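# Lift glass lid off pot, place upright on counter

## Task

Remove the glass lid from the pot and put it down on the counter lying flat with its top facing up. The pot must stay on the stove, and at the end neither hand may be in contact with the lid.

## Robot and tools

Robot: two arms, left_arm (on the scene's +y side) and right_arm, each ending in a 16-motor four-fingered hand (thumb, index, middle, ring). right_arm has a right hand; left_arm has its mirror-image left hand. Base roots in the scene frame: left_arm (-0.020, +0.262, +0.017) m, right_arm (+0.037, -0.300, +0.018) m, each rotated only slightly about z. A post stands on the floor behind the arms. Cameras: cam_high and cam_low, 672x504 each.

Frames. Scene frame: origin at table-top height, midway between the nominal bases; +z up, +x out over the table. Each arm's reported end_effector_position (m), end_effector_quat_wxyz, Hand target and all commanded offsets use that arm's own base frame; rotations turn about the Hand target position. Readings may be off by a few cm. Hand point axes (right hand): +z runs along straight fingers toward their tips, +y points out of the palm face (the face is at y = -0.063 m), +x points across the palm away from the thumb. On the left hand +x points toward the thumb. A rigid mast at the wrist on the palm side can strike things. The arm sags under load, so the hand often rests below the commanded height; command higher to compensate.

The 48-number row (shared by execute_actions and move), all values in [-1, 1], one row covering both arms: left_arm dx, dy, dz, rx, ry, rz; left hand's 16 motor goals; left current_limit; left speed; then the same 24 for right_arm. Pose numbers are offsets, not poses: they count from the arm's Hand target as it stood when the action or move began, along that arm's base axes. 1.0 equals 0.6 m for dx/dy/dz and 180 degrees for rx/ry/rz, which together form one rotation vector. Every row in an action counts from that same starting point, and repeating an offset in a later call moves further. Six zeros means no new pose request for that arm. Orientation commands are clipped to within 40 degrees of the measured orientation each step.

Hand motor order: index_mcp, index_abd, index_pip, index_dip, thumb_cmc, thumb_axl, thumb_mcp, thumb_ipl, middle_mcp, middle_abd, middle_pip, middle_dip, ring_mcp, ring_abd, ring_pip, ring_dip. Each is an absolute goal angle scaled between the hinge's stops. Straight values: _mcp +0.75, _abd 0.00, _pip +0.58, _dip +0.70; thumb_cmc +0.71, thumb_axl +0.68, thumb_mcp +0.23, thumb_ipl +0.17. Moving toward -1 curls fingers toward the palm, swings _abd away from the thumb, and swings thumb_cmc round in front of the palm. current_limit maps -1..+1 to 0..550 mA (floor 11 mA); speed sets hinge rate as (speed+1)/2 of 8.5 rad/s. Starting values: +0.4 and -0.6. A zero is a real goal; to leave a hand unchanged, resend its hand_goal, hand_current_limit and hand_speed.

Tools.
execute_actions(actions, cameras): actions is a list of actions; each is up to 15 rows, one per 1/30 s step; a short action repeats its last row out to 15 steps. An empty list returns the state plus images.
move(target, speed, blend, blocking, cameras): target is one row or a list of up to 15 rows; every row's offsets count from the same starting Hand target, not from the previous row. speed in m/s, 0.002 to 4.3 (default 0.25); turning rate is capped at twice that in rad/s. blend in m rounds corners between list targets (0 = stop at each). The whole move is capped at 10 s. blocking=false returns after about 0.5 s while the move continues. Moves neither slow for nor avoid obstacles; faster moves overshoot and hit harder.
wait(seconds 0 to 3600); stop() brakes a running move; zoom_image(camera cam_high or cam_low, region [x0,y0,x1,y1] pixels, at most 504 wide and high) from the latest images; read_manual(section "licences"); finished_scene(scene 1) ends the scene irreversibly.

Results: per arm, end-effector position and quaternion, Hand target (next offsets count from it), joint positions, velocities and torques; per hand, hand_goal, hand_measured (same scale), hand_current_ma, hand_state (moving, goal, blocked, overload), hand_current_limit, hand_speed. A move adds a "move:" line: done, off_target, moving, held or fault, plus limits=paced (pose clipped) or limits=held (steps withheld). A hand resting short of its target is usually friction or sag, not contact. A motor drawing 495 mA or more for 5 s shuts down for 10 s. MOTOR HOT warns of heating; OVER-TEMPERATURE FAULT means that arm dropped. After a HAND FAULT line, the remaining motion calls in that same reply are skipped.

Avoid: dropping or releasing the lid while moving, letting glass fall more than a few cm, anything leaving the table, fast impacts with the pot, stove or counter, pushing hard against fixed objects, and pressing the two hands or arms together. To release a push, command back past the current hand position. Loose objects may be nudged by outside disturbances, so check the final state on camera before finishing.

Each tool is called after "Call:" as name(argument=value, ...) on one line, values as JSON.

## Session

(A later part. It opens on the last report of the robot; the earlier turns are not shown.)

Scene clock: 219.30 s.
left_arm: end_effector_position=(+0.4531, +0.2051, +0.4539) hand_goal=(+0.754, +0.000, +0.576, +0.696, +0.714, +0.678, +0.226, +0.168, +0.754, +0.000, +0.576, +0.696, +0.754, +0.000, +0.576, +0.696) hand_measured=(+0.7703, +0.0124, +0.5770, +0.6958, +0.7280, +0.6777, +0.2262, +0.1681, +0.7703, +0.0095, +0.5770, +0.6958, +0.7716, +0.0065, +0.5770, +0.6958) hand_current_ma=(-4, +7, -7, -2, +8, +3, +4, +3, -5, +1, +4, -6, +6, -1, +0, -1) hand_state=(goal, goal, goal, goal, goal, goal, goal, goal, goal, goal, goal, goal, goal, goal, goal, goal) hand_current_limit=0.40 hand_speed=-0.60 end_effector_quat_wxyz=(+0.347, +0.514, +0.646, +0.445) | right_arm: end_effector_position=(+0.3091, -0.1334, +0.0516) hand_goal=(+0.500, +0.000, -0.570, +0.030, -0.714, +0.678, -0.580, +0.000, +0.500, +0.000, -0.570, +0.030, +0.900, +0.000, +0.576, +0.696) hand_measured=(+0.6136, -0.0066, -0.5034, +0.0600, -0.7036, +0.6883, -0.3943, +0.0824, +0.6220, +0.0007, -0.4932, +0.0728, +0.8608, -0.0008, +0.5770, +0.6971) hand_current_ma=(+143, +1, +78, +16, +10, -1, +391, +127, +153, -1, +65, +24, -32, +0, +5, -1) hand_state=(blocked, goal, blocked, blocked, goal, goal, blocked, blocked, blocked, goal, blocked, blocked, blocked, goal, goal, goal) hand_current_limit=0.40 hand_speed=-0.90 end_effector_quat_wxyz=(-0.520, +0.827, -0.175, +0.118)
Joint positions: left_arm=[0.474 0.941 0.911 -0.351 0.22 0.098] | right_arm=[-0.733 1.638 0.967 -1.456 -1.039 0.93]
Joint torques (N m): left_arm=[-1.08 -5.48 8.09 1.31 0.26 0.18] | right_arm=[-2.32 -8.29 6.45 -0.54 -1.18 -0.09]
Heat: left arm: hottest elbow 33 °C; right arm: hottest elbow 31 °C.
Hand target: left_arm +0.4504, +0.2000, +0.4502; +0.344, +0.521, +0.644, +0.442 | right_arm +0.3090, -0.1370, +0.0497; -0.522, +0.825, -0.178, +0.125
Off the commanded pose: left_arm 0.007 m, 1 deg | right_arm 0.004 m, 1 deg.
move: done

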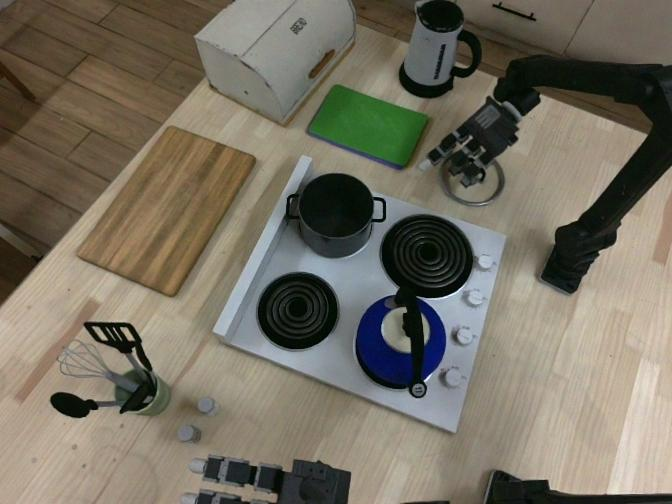

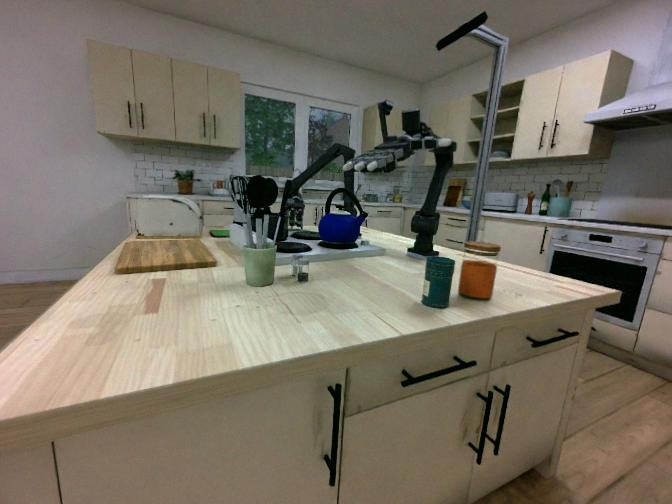

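Call:
move(target=[0,0,0,0,0,0, 0.754,0,0.576,0.696,0.714,0.678,0.226,0.168,0.754,0,0.576,0.696,0.754,0,0.576,0.696,0.4,-0.6, 0,0,-0.013,0,0,0, 0.5,0,-0.57,0.03,-0.714,0.678,-0.58,0.0,0.5,0,-0.57,0.03,0.9,0,0.576,0.696,0.4,-0.9], speed=0.03, cameras=["all"])

Call:
zoom_image(camera="cam_high", region=[435, 150, 515, 210])

Scene clock: 224.47 s.
left_arm: end_effector_position=(+0.4531, +0.2051, +0.4539) hand_goal=(+0.754, +0.000, +0.576, +0.696, +0.714, +0.678, +0.226, +0.168, +0.754, +0.000, +0.576, +0.696, +0.754, +0.000, +0.576, +0.696) hand_measured=(+0.7716, +0.0124, +0.5770, +0.6958, +0.7293, +0.6777, +0.2252, +0.1672, +0.7703, +0.0095, +0.5770, +0.6958, +0.7703, +0.0080, +0.5770, +0.6958) hand_current_ma=(-7, +6, -8, +7, +11, +7, +4, +3, -2, +1, +1, -2, +11, -5, +8, -3) hand_state=(goal, goal, goal, goal, goal, goal, goal, goal, goal, goal, goal, goal, goal, goal, goal, goal) hand_current_limit=0.40 hand_speed=-0.60 end_effector_quat_wxyz=(+0.347, +0.514, +0.646, +0.445) | right_arm: end_effector_position=(+0.3099, -0.1340, +0.0488) hand_goal=(+0.500, +0.000, -0.570, +0.030, -0.714, +0.678, -0.580, +0.000, +0.500, +0.000, -0.570, +0.030, +0.900, +0.000, +0.576, +0.696) hand_measured=(+0.6136, -0.0066, -0.5021, +0.0460, -0.7036, +0.6872, -0.3933, +0.0824, +0.6220, +0.0007, -0.4893, +0.0740, +0.8608, +0.0007, +0.5757, +0.6958) hand_current_ma=(+136, +3, +73, +12, +2, +3, +396, +127, +167, -5, +66, +42, -36, -13, -2, +0) hand_state=(blocked, goal, blocked, goal, goal, goal, blocked, blocked, blocked, goal, blocked, blocked, blocked, goal, goal, goal) hand_current_limit=0.40 hand_speed=-0.90 end_effector_quat_wxyz=(-0.520, +0.827, -0.175, +0.121)
Joint positions: left_arm=[0.474 0.941 0.911 -0.351 0.22 0.098] | right_arm=[-0.735 1.643 0.963 -1.444 -1.042 0.93]
Joint torques (N m): left_arm=[-0.91 -5.36 8.05 1.28 0.26 0.19] | right_arm=[-2.2 -7.59 6.05 -0.09 -1.06 -0.09]
Heat: left arm: hottest elbow 33 °C; right arm: hottest elbow 30 °C.
Hand target: left_arm +0.4504, +0.2000, +0.4502; +0.344, +0.521, +0.644, +0.442 | right_arm +0.3091, -0.1371, +0.0419; -0.522, +0.825, -0.178, +0.125
Off the commanded pose: left_arm 0.007 m, 1 deg | right_arm 0.008 m, 1 deg.
move: done

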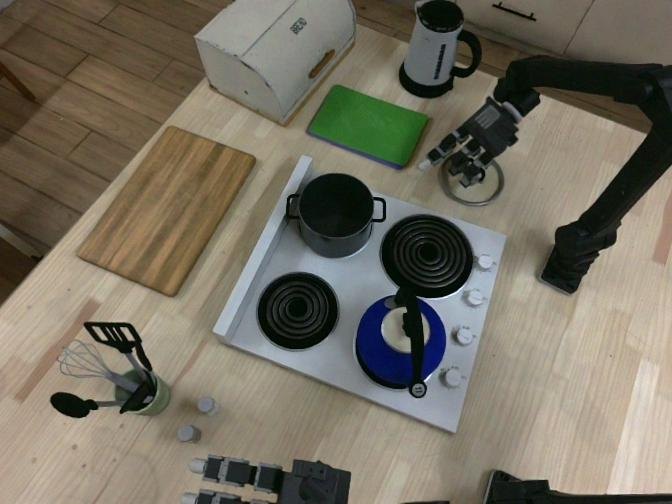

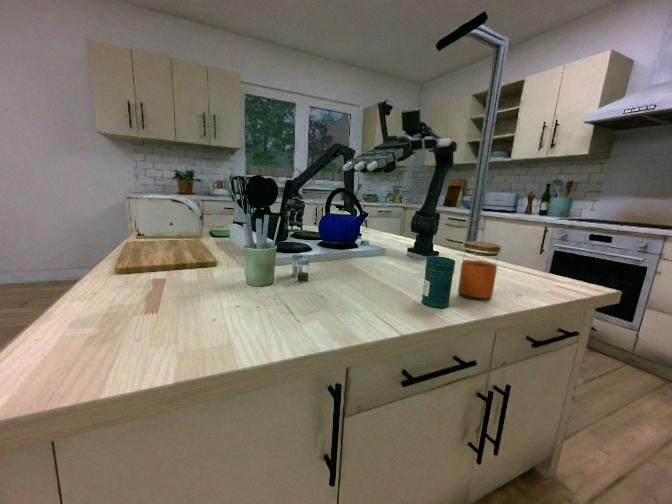

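Scaled by 6.300 from the camera's image (finer frame: 960x720).

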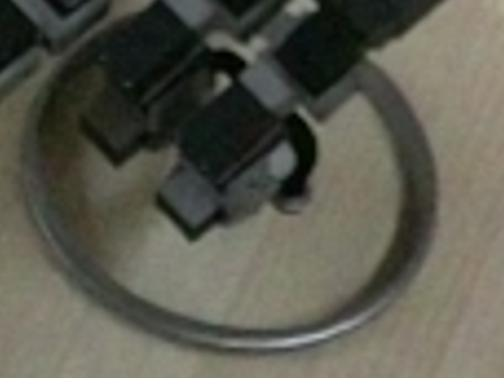

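Call:
move(target=[0,0,0,0,0,0, 0.754,0,0.576,0.696,0.714,0.678,0.226,0.168,0.754,0,0.576,0.696,0.754,0,0.576,0.696,0.4,-0.6, 0,0,0,0,0,0, 0.614,0,-0.502,0.046,-0.704,0.678,-0.393,0.082,0.622,0,-0.489,0.074,0.9,0,0.576,0.696,0.4,-0.97], cameras=[])

Call:
move(target=[0,0,0,0,0,0, 0.754,0,0.576,0.696,0.714,0.678,0.226,0.168,0.754,0,0.576,0.696,0.754,0,0.576,0.696,0.4,-0.6, 0,0,0,0,0,0, 0.63,0,-0.502,0.046,-0.704,0.678,-0.35,0.18,0.638,0,-0.489,0.074,0.9,0,0.576,0.696,0.4,-0.97], cameras=["all"])

Call:
zoom_image(camera="cam_high", region=[435, 150, 515, 210])

Scene clock: 228.13 s.
left_arm: end_effector_position=(+0.4531, +0.2051, +0.4539) hand_goal=(+0.754, +0.000, +0.576, +0.696, +0.714, +0.678, +0.226, +0.168, +0.754, +0.000, +0.576, +0.696, +0.754, +0.000, +0.576, +0.696) hand_measured=(+0.7716, +0.0124, +0.5770, +0.6958, +0.7280, +0.6767, +0.2262, +0.1681, +0.7703, +0.0095, +0.5770, +0.6958, +0.7716, +0.0065, +0.5770, +0.6958) hand_current_ma=(-4, +5, -10, +5, +6, +3, +1, +6, -1, -2, +6, +0, +9, +1, +4, -6) hand_state=(goal, goal, goal, goal, goal, goal, goal, goal, goal, goal, goal, goal, goal, goal, goal, goal) hand_current_limit=0.40 hand_speed=-0.60 end_effector_quat_wxyz=(+0.347, +0.514, +0.646, +0.445) | right_arm: end_effector_position=(+0.3099, -0.1340, +0.0489) hand_goal=(+0.614, +0.000, -0.502, +0.046, -0.704, +0.678, -0.392, +0.082, +0.622, +0.000, -0.488, +0.074, +0.900, +0.000, +0.576, +0.696) hand_measured=(+0.6136, -0.0066, -0.5009, +0.0460, -0.7036, +0.6862, -0.3943, +0.0852, +0.6220, -0.0008, -0.4867, +0.0766, +0.8608, +0.0007, +0.5770, +0.6958) hand_current_ma=(+57, -2, +17, -3, -10, +5, +267, +45, +71, -4, +4, +6, -38, -17, -9, -5) hand_state=(moving, goal, moving, goal, goal, goal, moving, moving, moving, goal, moving, goal, blocked, goal, goal, goal) hand_current_limit=0.40 hand_speed=-0.97 end_effector_quat_wxyz=(-0.520, +0.827, -0.175, +0.121)
Joint positions: left_arm=[0.474 0.941 0.911 -0.351 0.22 0.098] | right_arm=[-0.735 1.643 0.963 -1.444 -1.043 0.93]
Joint torques (N m): left_arm=[-1.03 -5.48 8.06 1.28 0.26 0.19] | right_arm=[-2.08 -7.65 6.05 -0.12 -1.04 -0.09]
Heat: left arm: hottest elbow 33 °C; right arm: hottest elbow 30 °C.
Hand target: left_arm +0.4504, +0.2000, +0.4502; +0.344, +0.521, +0.644, +0.442 | right_arm +0.3091, -0.1370, +0.0419; -0.522, +0.825, -0.178, +0.125
Off the commanded pose: left_arm 0.007 m, 1 deg | right_arm 0.008 m, 1 deg.
move: done

Scene clock: 228.63 s.
left_arm: end_effector_position=(+0.4531, +0.2051, +0.4539) hand_goal=(+0.754, +0.000, +0.576, +0.696, +0.714, +0.678, +0.226, +0.168, +0.754, +0.000, +0.576, +0.696, +0.754, +0.000, +0.576, +0.696) hand_measured=(+0.7716, +0.0124, +0.5770, +0.6958, +0.7280, +0.6767, +0.2252, +0.1672, +0.7703, +0.0095, +0.5770, +0.6958, +0.7703, +0.0080, +0.5770, +0.6958) hand_current_ma=(-5, +7, -8, +5, +7, +3, +4, +3, +0, -3, +2, -1, +9, -5, +4, -3) hand_state=(goal, goal, goal, goal, goal, goal, goal, goal, goal, goal, goal, goal, goal, goal, goal, goal) hand_current_limit=0.40 hand_speed=-0.60 end_effector_quat_wxyz=(+0.347, +0.514, +0.646, +0.445) | right_arm: end_effector_position=(+0.3100, -0.1340, +0.0489) hand_goal=(+0.630, +0.000, -0.502, +0.046, -0.704, +0.678, -0.350, +0.180, +0.638, +0.000, -0.488, +0.074, +0.900, +0.000, +0.576, +0.696) hand_measured=(+0.6112, -0.0066, -0.4944, +0.0396, -0.7024, +0.6872, -0.3973, +0.0957, +0.6184, -0.0008, -0.4790, +0.0702, +0.8596, -0.0008, +0.5770, +0.6958) hand_current_ma=(+1, -1, +10, -2, -4, +3, +147, +25, +14, +1, -3, +6, -28, -5, -4, +5) hand_state=(moving, goal, goal, goal, goal, goal, moving, moving, moving, goal, goal, goal, blocked, goal, goal, goal) hand_current_limit=0.40 hand_speed=-0.97 end_effector_quat_wxyz=(-0.521, +0.827, -0.175, +0.122)
Joint positions: left_arm=[0.474 0.941 0.911 -0.351 0.22 0.098] | right_arm=[-0.735 1.643 0.963 -1.444 -1.044 0.93]
Joint torques (N m): left_arm=[-0.91 -5.42 8.06 1.31 0.26 0.18] | right_arm=[-2.2 -7.65 6.05 -0.09 -1.01 -0.09]
Heat: left arm: hottest elbow 33 °C; right arm: hottest elbow 30 °C.
Hand target: left_arm +0.4504, +0.2000, +0.4502; +0.344, +0.521, +0.644, +0.442 | right_arm +0.3091, -0.1370, +0.0419; -0.522, +0.825, -0.178, +0.125
Off the commanded pose: left_arm 0.007 m, 1 deg | right_arm 0.008 m, 1 deg.
move: done

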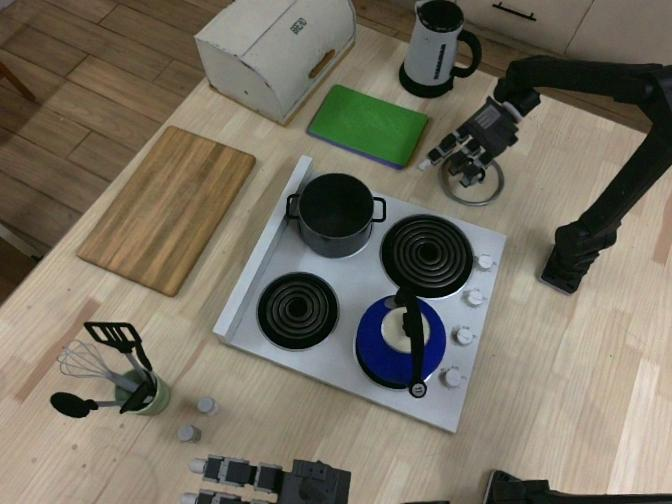

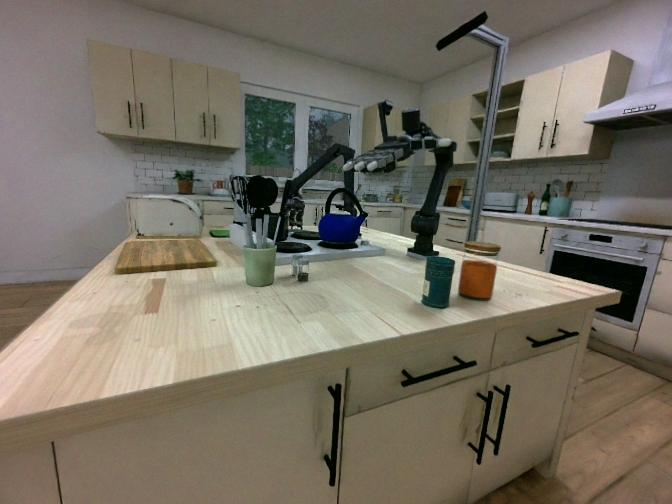

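Scaled by 6.300 from the camera's image (finer frame: 960x720).

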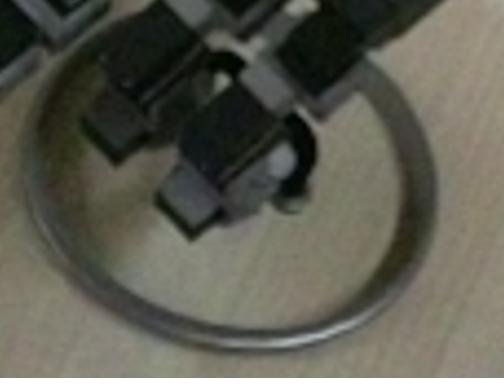

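Call:
wait(seconds=3, cameras=["all"])

Call:
zoom_image(camera="cam_high", region=[435, 150, 515, 210])

Scene clock: 232.73 s.
left_arm: end_effector_position=(+0.4531, +0.2051, +0.4539) hand_goal=(+0.754, +0.000, +0.576, +0.696, +0.714, +0.678, +0.226, +0.168, +0.754, +0.000, +0.576, +0.696, +0.754, +0.000, +0.576, +0.696) hand_measured=(+0.7716, +0.0139, +0.5770, +0.6958, +0.7280, +0.6777, +0.2262, +0.1681, +0.7703, +0.0095, +0.5770, +0.6958, +0.7703, +0.0080, +0.5770, +0.6958) hand_current_ma=(-5, +12, -11, +3, +10, +0, +2, +3, -3, +0, -1, -1, +11, -2, +3, -5) hand_state=(goal, goal, goal, goal, goal, goal, goal, goal, goal, goal, goal, goal, goal, goal, goal, goal) hand_current_limit=0.40 hand_speed=-0.60 end_effector_quat_wxyz=(+0.347, +0.514, +0.646, +0.445) | right_arm: end_effector_position=(+0.3108, -0.1346, +0.0486) hand_goal=(+0.630, +0.000, -0.502, +0.046, -0.704, +0.678, -0.350, +0.180, +0.638, +0.000, -0.488, +0.074, +0.900, +0.000, +0.576, +0.696) hand_measured=(+0.6124, -0.0066, -0.4944, +0.0409, -0.6986, +0.6851, -0.3508, +0.1767, +0.6256, +0.0007, -0.4790, +0.0766, +0.8608, +0.0007, +0.5770, +0.6971) hand_current_ma=(-17, -9, +11, +10, +5, -3, -7, -4, -2, -8, +1, +6, -51, -4, +2, +3) hand_state=(goal, goal, goal, goal, goal, goal, goal, goal, goal, goal, goal, goal, blocked, goal, goal, goal) hand_current_limit=0.40 hand_speed=-0.97 end_effector_quat_wxyz=(-0.520, +0.827, -0.174, +0.123)
Joint positions: left_arm=[0.474 0.941 0.911 -0.351 0.22 0.098] | right_arm=[-0.735 1.643 0.963 -1.44 -1.044 0.93]
Joint torques (N m): left_arm=[-0.91 -5.48 8.08 1.28 0.26 0.18] | right_arm=[-2.2 -7.59 6.06 -0.28 -0.99 -0.09]
Heat: left arm: hottest elbow 33 °C; right arm: hottest elbow 30 °C.
Hand target: left_arm +0.4504, +0.2000, +0.4502; +0.344, +0.521, +0.644, +0.442 | right_arm +0.3091, -0.1370, +0.0419; -0.522, +0.825, -0.178, +0.125
Off the commanded pose: left_arm 0.007 m, 1 deg | right_arm 0.007 m, 1 deg.
wait: 3.00 s; at rest by 0.77 s

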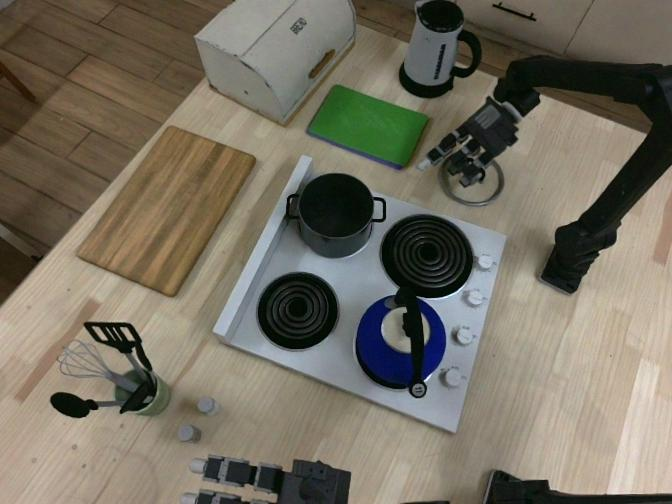

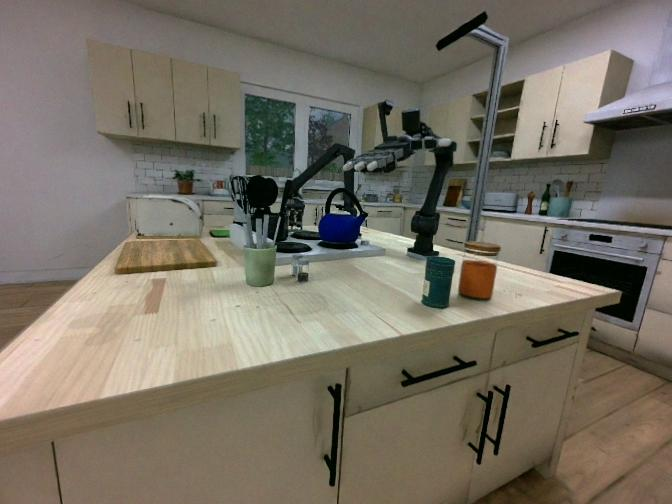

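Scaled by 6.300 from the camera's image (finer frame: 960x720).

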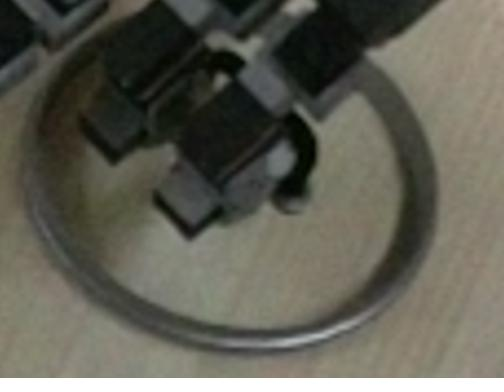

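Call:
move(target=[0,0,0,0,0,0, 0.754,0,0.576,0.696,0.714,0.678,0.226,0.168,0.754,0,0.576,0.696,0.754,0,0.576,0.696,0.4,-0.6, 0,0,0,0,0,0, 0.66,0,-0.502,0.046,-0.704,0.678,-0.37,0.686,0.66,0,-0.489,0.074,0.9,0,0.576,0.696,0.4,-0.92], cameras=[])

Call:
wait(seconds=3, cameras=["all"])

Call:
zoom_image(camera="cam_high", region=[435, 150, 515, 210])

Scene clock: 237.50 s.
left_arm: end_effector_position=(+0.4531, +0.2051, +0.4539) hand_goal=(+0.754, +0.000, +0.576, +0.696, +0.714, +0.678, +0.226, +0.168, +0.754, +0.000, +0.576, +0.696, +0.754, +0.000, +0.576, +0.696) hand_measured=(+0.7703, +0.0124, +0.5770, +0.6958, +0.7280, +0.6777, +0.2262, +0.1681, +0.7703, +0.0095, +0.5770, +0.6958, +0.7716, +0.0080, +0.5757, +0.6958) hand_current_ma=(-5, +8, -14, -4, +8, +7, +6, +0, -2, +2, +8, +1, +13, +3, +5, -3) hand_state=(goal, goal, goal, goal, goal, goal, goal, goal, goal, goal, goal, goal, goal, goal, goal, goal) hand_current_limit=0.40 hand_speed=-0.60 end_effector_quat_wxyz=(+0.347, +0.514, +0.646, +0.445) | right_arm: end_effector_position=(+0.3108, -0.1346, +0.0486) hand_goal=(+0.660, +0.000, -0.502, +0.046, -0.704, +0.678, -0.370, +0.686, +0.660, +0.000, -0.488, +0.074, +0.900, +0.000, +0.576, +0.696) hand_measured=(+0.6329, -0.0066, -0.4944, +0.0409, -0.6999, +0.6851, -0.3607, +0.6807, +0.6341, -0.0008, -0.4790, +0.0766, +0.8596, +0.0007, +0.5757, +0.6958) hand_current_ma=(-21, +7, +10, -1, -3, +0, +4, +7, -20, +0, +2, -9, -39, -9, +9, -6) hand_state=(blocked, goal, goal, goal, goal, goal, goal, goal, blocked, goal, goal, goal, blocked, goal, goal, goal) hand_current_limit=0.40 hand_speed=-0.92 end_effector_quat_wxyz=(-0.520, +0.827, -0.174, +0.123)
Joint positions: left_arm=[0.474 0.941 0.911 -0.351 0.22 0.098] | right_arm=[-0.735 1.643 0.963 -1.44 -1.044 0.93]
Joint torques (N m): left_arm=[-0.85 -5.48 8.05 1.31 0.26 0.19] | right_arm=[-2.14 -7.59 6.06 -0.27 -0.98 -0.09]
Heat: left arm: hottest elbow 33 °C; right arm: hottest elbow 30 °C.
Hand target: left_arm +0.4504, +0.2000, +0.4502; +0.344, +0.521, +0.644, +0.442 | right_arm +0.3091, -0.1370, +0.0419; -0.522, +0.825, -0.178, +0.125
Off the commanded pose: left_arm 0.007 m, 1 deg | right_arm 0.007 m, 1 deg.
move: done

Scene clock: 240.50 s.
left_arm: end_effector_position=(+0.4531, +0.2051, +0.4539) hand_goal=(+0.754, +0.000, +0.576, +0.696, +0.714, +0.678, +0.226, +0.168, +0.754, +0.000, +0.576, +0.696, +0.754, +0.000, +0.576, +0.696) hand_measured=(+0.7716, +0.0124, +0.5770, +0.6971, +0.7280, +0.6777, +0.2262, +0.1672, +0.7703, +0.0095, +0.5770, +0.6958, +0.7703, +0.0080, +0.5770, +0.6958) hand_current_ma=(+0, +4, -16, -1, +10, +4, +2, +8, -5, -1, +3, +2, +13, +0, -1, -5) hand_state=(goal, goal, goal, goal, goal, goal, goal, goal, goal, goal, goal, goal, goal, goal, goal, goal) hand_current_limit=0.40 hand_speed=-0.60 end_effector_quat_wxyz=(+0.347, +0.514, +0.646, +0.445) | right_arm: end_effector_position=(+0.3108, -0.1346, +0.0486) hand_goal=(+0.660, +0.000, -0.502, +0.046, -0.704, +0.678, -0.370, +0.686, +0.660, +0.000, -0.488, +0.074, +0.900, +0.000, +0.576, +0.696) hand_measured=(+0.6329, -0.0066, -0.4957, +0.0396, -0.6999, +0.6851, -0.3617, +0.6817, +0.6341, +0.0007, -0.4790, +0.0766, +0.8608, -0.0008, +0.5757, +0.6958) hand_current_ma=(-25, -2, +11, -6, +4, +4, -4, -13, -29, +7, -8, +2, -43, -11, -8, +6) hand_state=(blocked, goal, goal, goal, goal, goal, goal, goal, blocked, goal, goal, goal, blocked, goal, goal, goal) hand_current_limit=0.40 hand_speed=-0.92 end_effector_quat_wxyz=(-0.520, +0.827, -0.174, +0.123)
Joint positions: left_arm=[0.474 0.941 0.911 -0.351 0.22 0.098] | right_arm=[-0.735 1.643 0.963 -1.44 -1.044 0.93]
Joint torques (N m): left_arm=[-1.08 -5.36 8.05 1.31 0.26 0.18] | right_arm=[-2.2 -7.59 6.05 -0.28 -0.98 -0.09]
Heat: left arm: hottest elbow 33 °C; right arm: hottest elbow 29 °C.
Hand target: left_arm +0.4504, +0.2000, +0.4502; +0.344, +0.521, +0.644, +0.442 | right_arm +0.3091, -0.1370, +0.0419; -0.522, +0.825, -0.178, +0.125
Off the commanded pose: left_arm 0.007 m, 1 deg | right_arm 0.007 m, 1 deg.
wait: 3.00 s; at rest by 0.17 s

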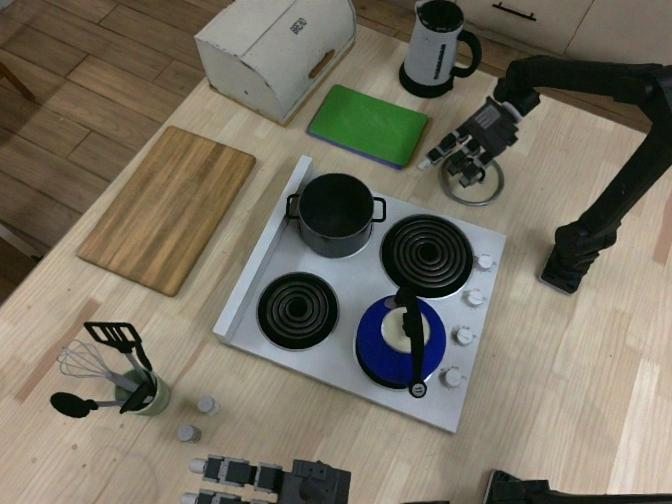

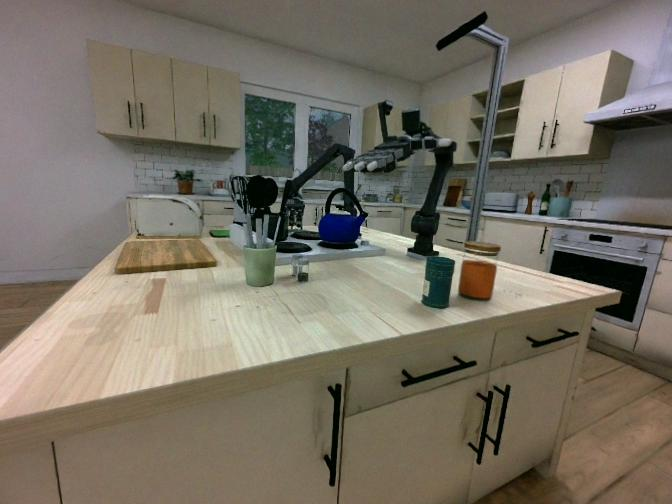

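Scaled by 6.300 from the camera's image (finer frame: 960x720).

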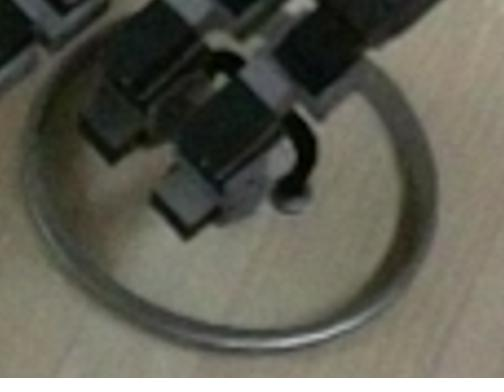

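Call:
move(target=[0,0,0,0,0,0, 0.754,0,0.576,0.696,0.714,0.678,0.226,0.168,0.754,0,0.576,0.696,0.754,0,0.576,0.696,0.4,-0.6, 0,0,0,0,0,0, 1.0,0,-0.502,0.046,-0.704,0.678,-0.37,0.686,1.0,0,-0.489,0.074,0.9,0,0.576,0.696,0.4,-0.92], cameras=["all"])

Call:
zoom_image(camera="cam_high", region=[435, 140, 525, 210])

Call:
zoom_image(camera="cam_low", region=[275, 185, 325, 235])

Scene clock: 243.60 s.
left_arm: end_effector_position=(+0.4531, +0.2051, +0.4539) hand_goal=(+0.754, +0.000, +0.576, +0.696, +0.714, +0.678, +0.226, +0.168, +0.754, +0.000, +0.576, +0.696, +0.754, +0.000, +0.576, +0.696) hand_measured=(+0.7716, +0.0124, +0.5757, +0.6958, +0.7280, +0.6767, +0.2262, +0.1672, +0.7703, +0.0095, +0.5770, +0.6971, +0.7716, +0.0080, +0.5770, +0.6958) hand_current_ma=(-6, +13, -9, -3, +11, +5, +5, -2, -5, -1, +4, +0, +13, -1, +5, +0) hand_state=(goal, goal, goal, goal, goal, goal, goal, goal, goal, goal, goal, goal, goal, goal, goal, goal) hand_current_limit=0.40 hand_speed=-0.60 end_effector_quat_wxyz=(+0.347, +0.514, +0.646, +0.445) | right_arm: end_effector_position=(+0.3108, -0.1346, +0.0486) hand_goal=(+1.000, +0.000, -0.502, +0.046, -0.704, +0.678, -0.370, +0.686, +1.000, +0.000, -0.488, +0.074, +0.900, +0.000, +0.576, +0.696) hand_measured=(+0.9657, -0.0066, -0.4970, +0.0409, -0.6999, +0.6851, -0.3617, +0.6817, +0.9681, +0.0007, -0.4829, +0.0766, +0.8596, -0.0008, +0.5770, +0.6958) hand_current_ma=(-23, +0, +17, -20, +8, +11, -4, +7, -29, +7, +0, +0, -42, -1, +3, +5) hand_state=(blocked, goal, goal, goal, goal, goal, goal, goal, blocked, goal, goal, goal, blocked, goal, goal, goal) hand_current_limit=0.40 hand_speed=-0.92 end_effector_quat_wxyz=(-0.520, +0.827, -0.174, +0.123)
Joint positions: left_arm=[0.474 0.941 0.911 -0.351 0.22 0.098] | right_arm=[-0.735 1.643 0.963 -1.44 -1.044 0.93]
Joint torques (N m): left_arm=[-1.03 -5.42 8.08 1.31 0.27 0.19] | right_arm=[-2.14 -7.65 6.05 -0.28 -0.99 -0.09]
Heat: left arm: hottest elbow 33 °C; right arm: hottest elbow 29 °C.
Hand target: left_arm +0.4504, +0.2000, +0.4502; +0.344, +0.521, +0.644, +0.442 | right_arm +0.3091, -0.1370, +0.0419; -0.522, +0.825, -0.178, +0.125
Off the commanded pose: left_arm 0.007 m, 1 deg | right_arm 0.007 m, 1 deg.
move: done

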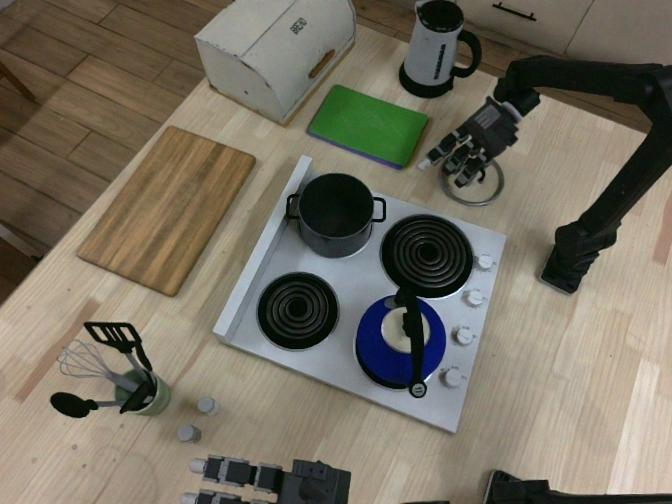

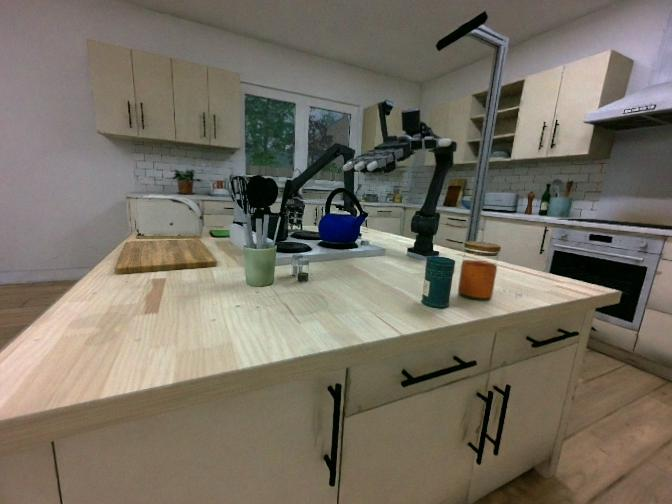

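Scaled by 5.600 from the camera's image (finer frame: 960x720).

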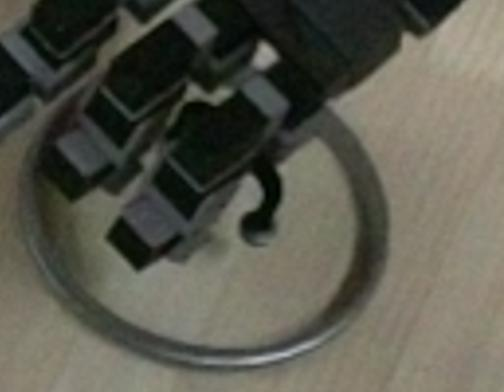

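Scaled by 10.080 from the camera's image (finer frame: 960x720).

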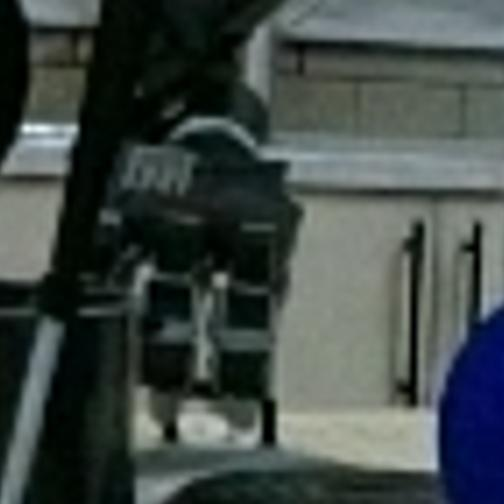

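Call:
move(target=[0,0,0,0,0,0, 0.754,0,0.576,0.696,0.714,0.678,0.226,0.168,0.754,0,0.576,0.696,0.754,0,0.576,0.696,0.4,-0.6, 0,0,0.06,0,0,0, 1.0,0,-0.502,0.046,-0.704,0.678,-0.37,0.686,1.0,0,-0.489,0.074,0.9,0,0.576,0.696,0.4,-0.92], speed=0.05, cameras=["all"])

Call:
zoom_image(camera="cam_high", region=[435, 130, 535, 210])

Call:
zoom_image(camera="cam_low", region=[275, 185, 325, 235])

Scene clock: 247.67 s.
left_arm: end_effector_position=(+0.4531, +0.2051, +0.4539) hand_goal=(+0.754, +0.000, +0.576, +0.696, +0.714, +0.678, +0.226, +0.168, +0.754, +0.000, +0.576, +0.696, +0.754, +0.000, +0.576, +0.696) hand_measured=(+0.7716, +0.0124, +0.5770, +0.6958, +0.7280, +0.6777, +0.2262, +0.1681, +0.7703, +0.0095, +0.5770, +0.6958, +0.7716, +0.0080, +0.5770, +0.6958) hand_current_ma=(-2, +7, -9, +1, +11, +0, +3, +6, -1, +1, +1, +1, +16, -1, +6, -6) hand_state=(goal, goal, goal, goal, goal, goal, goal, goal, goal, goal, goal, goal, goal, goal, goal, goal) hand_current_limit=0.40 hand_speed=-0.60 end_effector_quat_wxyz=(+0.347, +0.514, +0.646, +0.445) | right_arm: end_effector_position=(+0.3001, -0.1250, +0.0658) hand_goal=(+1.000, +0.000, -0.502, +0.046, -0.704, +0.678, -0.370, +0.686, +1.000, +0.000, -0.488, +0.074, +0.900, +0.000, +0.576, +0.696) hand_measured=(+0.9669, -0.0066, -0.5073, +0.0396, -0.6999, +0.6841, -0.3607, +0.6817, +0.9681, +0.0007, -0.4829, +0.0766, +0.8608, -0.0008, +0.5757, +0.6958) hand_current_ma=(-27, +3, +12, +2, -4, -11, +13, +3, -14, -4, -20, -16, -29, -3, +13, +5) hand_state=(blocked, goal, goal, goal, goal, goal, goal, goal, blocked, goal, goal, goal, blocked, goal, goal, goal) hand_current_limit=0.40 hand_speed=-0.92 end_effector_quat_wxyz=(-0.530, +0.821, -0.185, +0.107)
Joint positions: left_arm=[0.474 0.941 0.911 -0.351 0.22 0.098] | right_arm=[-0.735 1.61 0.963 -1.519 -1.044 0.93]
Joint torques (N m): left_arm=[-0.97 -5.6 8.06 1.31 0.26 0.19] | right_arm=[-2.14 -9.58 9.5 -1.29 -0.97 -0.07]
Heat: left arm: hottest elbow 33 °C; right arm: hottest elbow 29 °C.
Hand target: left_arm +0.4504, +0.2000, +0.4502; +0.344, +0.521, +0.644, +0.442 | right_arm +0.3090, -0.1370, +0.0779; -0.522, +0.825, -0.178, +0.125
Off the commanded pose: left_arm 0.007 m, 1 deg | right_arm 0.019 m, 2 deg.
move: off_target (right_arm)

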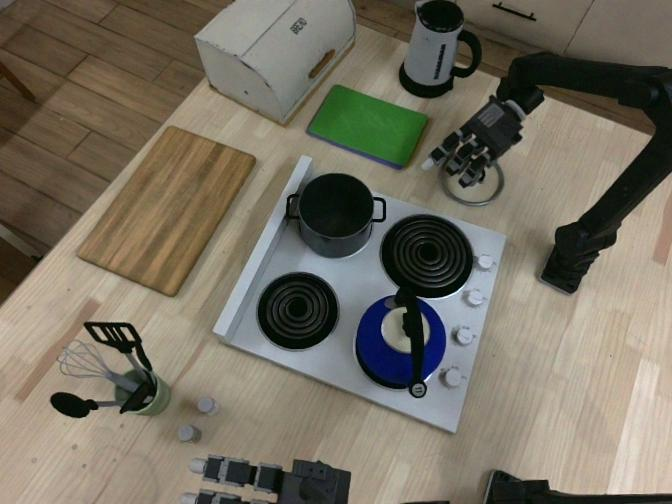

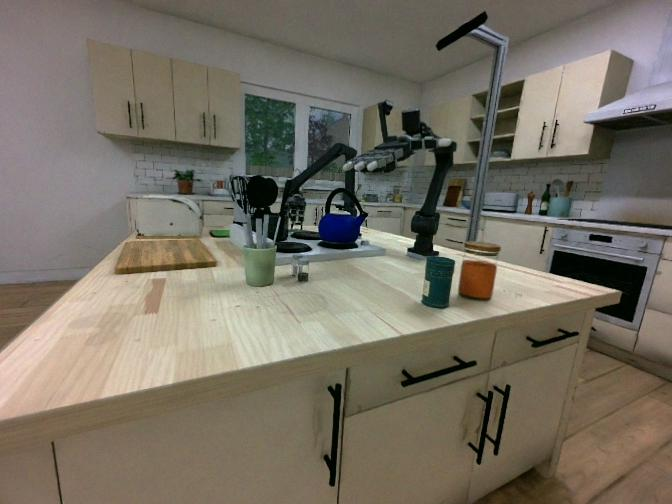

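Scaled by 5.040 from the camera's image (finer frame: 960x720).

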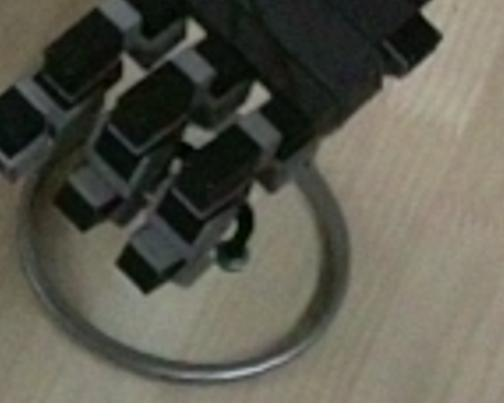

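Scaled by 10.080 from the camera's image (finer frame: 960x720).

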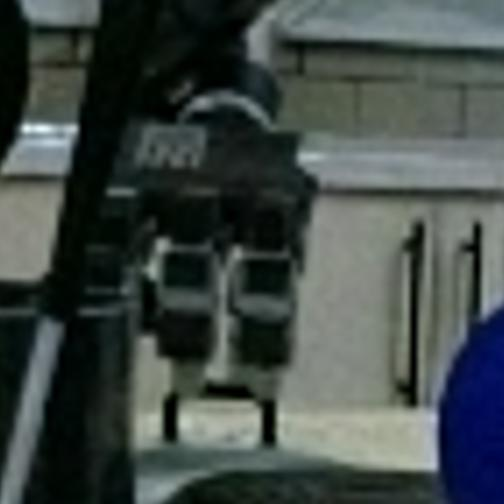

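Call:
move(target=[0,0,0,0,0,0, 0.754,0,0.576,0.696,0.714,0.678,0.226,0.168,0.754,0,0.576,0.696,0.754,0,0.576,0.696,0.4,-0.6, 0.01,-0.005,0.12,0,0,0, 1.0,0,-0.502,0.046,-0.704,0.678,-0.37,0.686,1.0,0,-0.489,0.074,0.9,0,0.576,0.696,0.4,-0.92], speed=0.06, cameras=["all"])

Call:
zoom_image(camera="cam_high", region=[435, 130, 535, 210])

Call:
zoom_image(camera="cam_low", region=[275, 185, 325, 235])

Scene clock: 252.03 s.
left_arm: end_effector_position=(+0.4531, +0.2051, +0.4539) hand_goal=(+0.754, +0.000, +0.576, +0.696, +0.714, +0.678, +0.226, +0.168, +0.754, +0.000, +0.576, +0.696, +0.754, +0.000, +0.576, +0.696) hand_measured=(+0.7716, +0.0124, +0.5770, +0.6958, +0.7280, +0.6777, +0.2262, +0.1672, +0.7703, +0.0095, +0.5770, +0.6971, +0.7716, +0.0080, +0.5770, +0.6958) hand_current_ma=(-4, +8, -7, +5, +11, +3, +5, +5, -8, +1, +6, -1, +11, +0, +2, -5) hand_state=(goal, goal, goal, goal, goal, goal, goal, goal, goal, goal, goal, goal, goal, goal, goal, goal) hand_current_limit=0.40 hand_speed=-0.60 end_effector_quat_wxyz=(+0.347, +0.514, +0.646, +0.445) | right_arm: end_effector_position=(+0.3077, -0.1314, +0.1343) hand_goal=(+1.000, +0.000, -0.502, +0.046, -0.704, +0.678, -0.370, +0.686, +1.000, +0.000, -0.488, +0.074, +0.900, +0.000, +0.576, +0.696) hand_measured=(+0.9669, -0.0066, -0.5073, +0.0409, -0.6999, +0.6841, -0.3607, +0.6817, +0.9693, +0.0007, -0.4829, +0.0766, +0.8608, +0.0007, +0.5770, +0.6958) hand_current_ma=(-30, -11, +8, -2, +2, +0, -2, +7, -27, +0, -17, -10, -45, -8, +5, -9) hand_state=(blocked, goal, goal, goal, goal, goal, goal, goal, blocked, goal, goal, goal, blocked, goal, goal, goal) hand_current_limit=0.40 hand_speed=-0.92 end_effector_quat_wxyz=(-0.525, +0.823, -0.181, +0.116)
Joint positions: left_arm=[0.474 0.941 0.911 -0.351 0.22 0.098] | right_arm=[-0.735 1.517 1.07 -1.69 -1.047 0.936]
Joint torques (N m): left_arm=[-0.91 -5.48 8.06 1.32 0.26 0.19] | right_arm=[-1.67 -9.05 11.11 -1.22 -0.97 0.19]
Heat: left arm: hottest elbow 33 °C; right arm: hottest elbow 29 °C.
Hand target: left_arm +0.4504, +0.2000, +0.4502; +0.344, +0.521, +0.644, +0.442 | right_arm +0.3151, -0.1400, +0.1498; -0.522, +0.825, -0.178, +0.125
Off the commanded pose: left_arm 0.007 m, 1 deg | right_arm 0.019 m, 1 deg.
joint sent to its limit (right arm) — joint 4 (wrist pitch), lower limit. The joint targets still meet the commanded pose.
move: off_target (right_arm)

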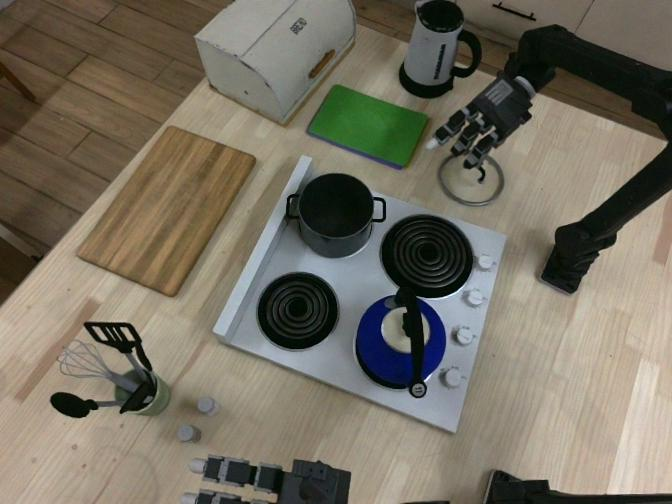

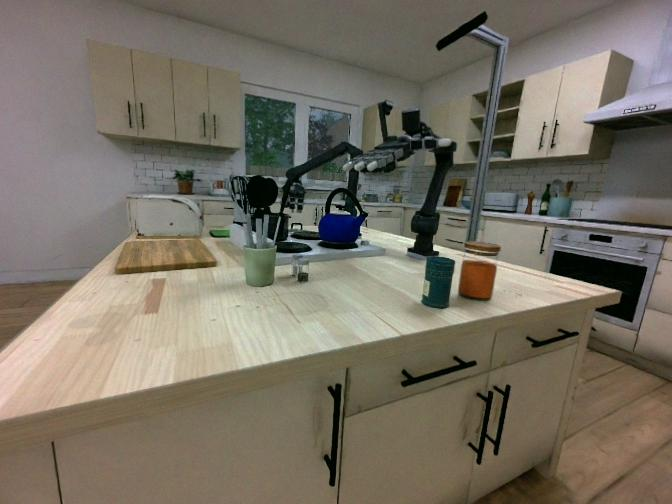

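Scaled by 5.040 from the camera's image (finer frame: 960x720).

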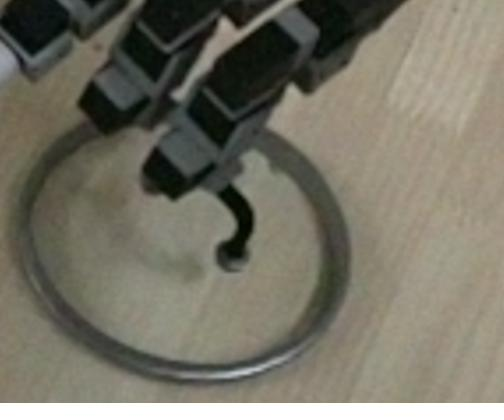

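Scaled by 10.080 from the camera's image (finer frame: 960x720).

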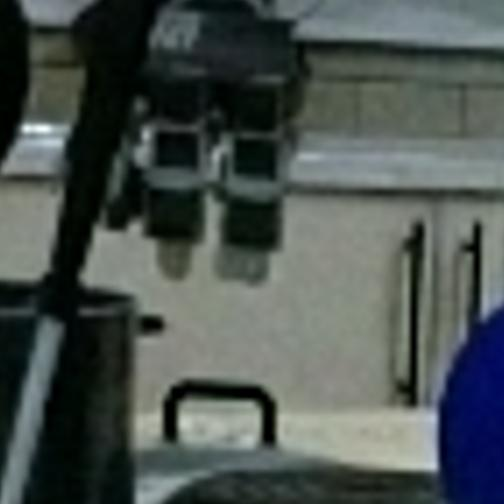

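Call:
move(target=[0,0,0,0,0,0, 0.754,0,0.576,0.696,0.714,0.678,0.226,0.168,0.754,0,0.576,0.696,0.754,0,0.576,0.696,0.4,-0.6, -0.05,-0.13,0.12,0,0,0, 1.0,0,-0.502,0.046,-0.704,0.678,-0.37,0.686,1.0,0,-0.489,0.074,0.9,0,0.576,0.696,0.4,-0.92], speed=0.12, cameras=["all"])

Call:
zoom_image(camera="cam_high", region=[425, 120, 535, 220])

Call:
zoom_image(camera="cam_low", region=[265, 185, 325, 245])

Scene clock: 255.33 s.
left_arm: end_effector_position=(+0.4531, +0.2051, +0.4539) hand_goal=(+0.754, +0.000, +0.576, +0.696, +0.714, +0.678, +0.226, +0.168, +0.754, +0.000, +0.576, +0.696, +0.754, +0.000, +0.576, +0.696) hand_measured=(+0.7716, +0.0124, +0.5770, +0.6958, +0.7280, +0.6777, +0.2262, +0.1681, +0.7703, +0.0095, +0.5770, +0.6958, +0.7703, +0.0080, +0.5770, +0.6958) hand_current_ma=(-4, +7, -7, +0, +8, +0, +3, +7, -4, -1, +3, -8, +15, -1, +5, -4) hand_state=(goal, goal, goal, goal, goal, goal, goal, goal, goal, goal, goal, goal, goal, goal, goal, goal) hand_current_limit=0.40 hand_speed=-0.60 end_effector_quat_wxyz=(+0.347, +0.514, +0.646, +0.445) | right_arm: end_effector_position=(+0.2827, -0.2077, +0.2035) hand_goal=(+1.000, +0.000, -0.502, +0.046, -0.704, +0.678, -0.370, +0.686, +1.000, +0.000, -0.488, +0.074, +0.900, +0.000, +0.576, +0.696) hand_measured=(+0.9681, -0.0066, -0.5073, +0.0409, -0.6999, +0.6841, -0.3636, +0.6807, +0.9693, -0.0008, -0.4829, +0.0766, +0.8608, +0.0007, +0.5770, +0.6958) hand_current_ma=(-21, -15, +21, -8, -5, +5, +3, +4, -20, +9, -13, -12, -34, -8, +3, -1) hand_state=(blocked, goal, goal, goal, goal, goal, goal, goal, blocked, goal, goal, goal, blocked, goal, goal, goal) hand_current_limit=0.40 hand_speed=-0.92 end_effector_quat_wxyz=(-0.433, +0.849, -0.244, +0.180)
Joint positions: left_arm=[0.474 0.941 0.911 -0.351 0.22 0.098] | right_arm=[-0.892 1.389 1.199 -1.692 -0.942 1.08]
Joint torques (N m): left_arm=[-1.03 -5.42 8.05 1.26 0.26 0.18] | right_arm=[-2.14 -8.35 12.59 -0.68 -0.93 0.17]
Heat: left arm: hottest elbow 33 °C; right arm: hottest elbow 30 °C.
Hand target: left_arm +0.4504, +0.2000, +0.4502; +0.344, +0.521, +0.644, +0.442 | right_arm +0.2851, -0.2181, +0.2218; -0.522, +0.825, -0.178, +0.125
Off the commanded pose: left_arm 0.007 m, 1 deg | right_arm 0.021 m, 14 deg.
joint sent to its limit (right arm) — joint 4 (wrist pitch), lower limit. The joint targets are off in orientation, not in position.
move: off_target (right_arm)

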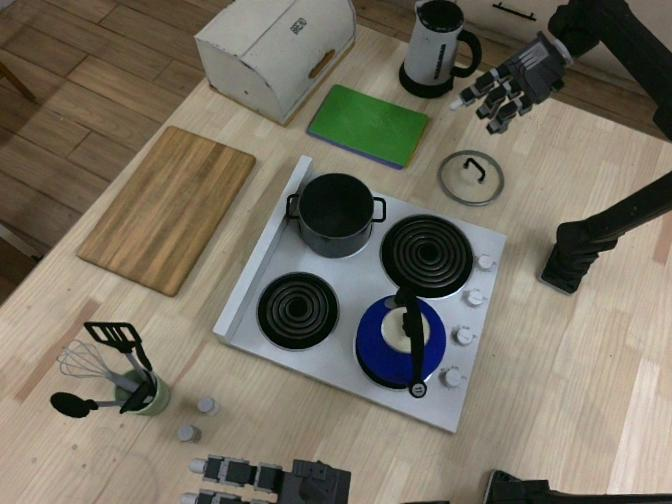

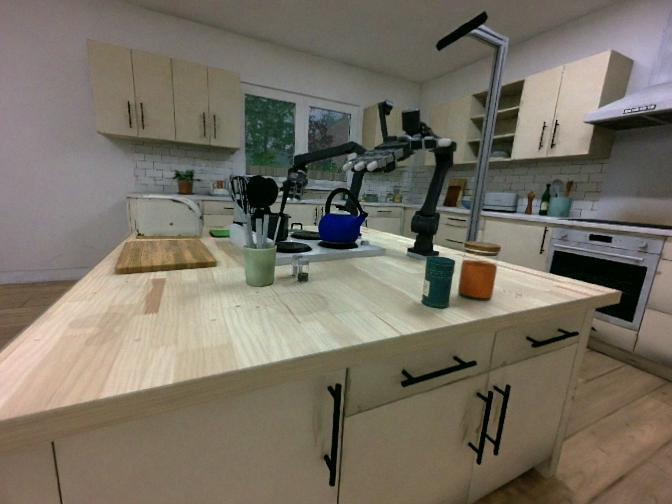

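Scaled by 4.582 from the camera's image (finer frame: 960x720).

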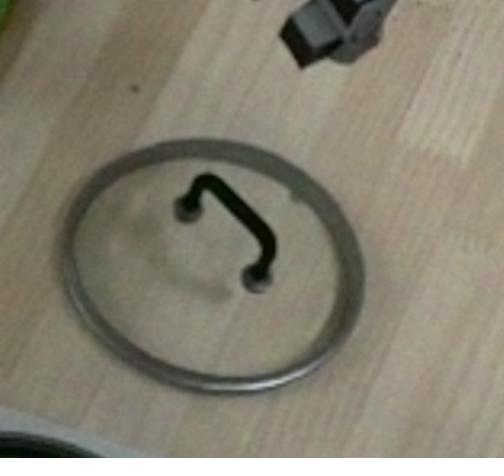

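Scaled by 8.400 from the camera's image (finer frame: 960x720).

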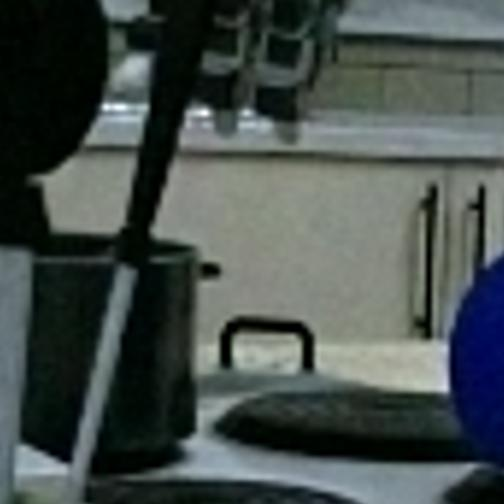

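The lid is flat on the counter, right side up, and no longer touched. The pot is still on the stove.

Call:
finished_scene()

The scene is finished: the task was done.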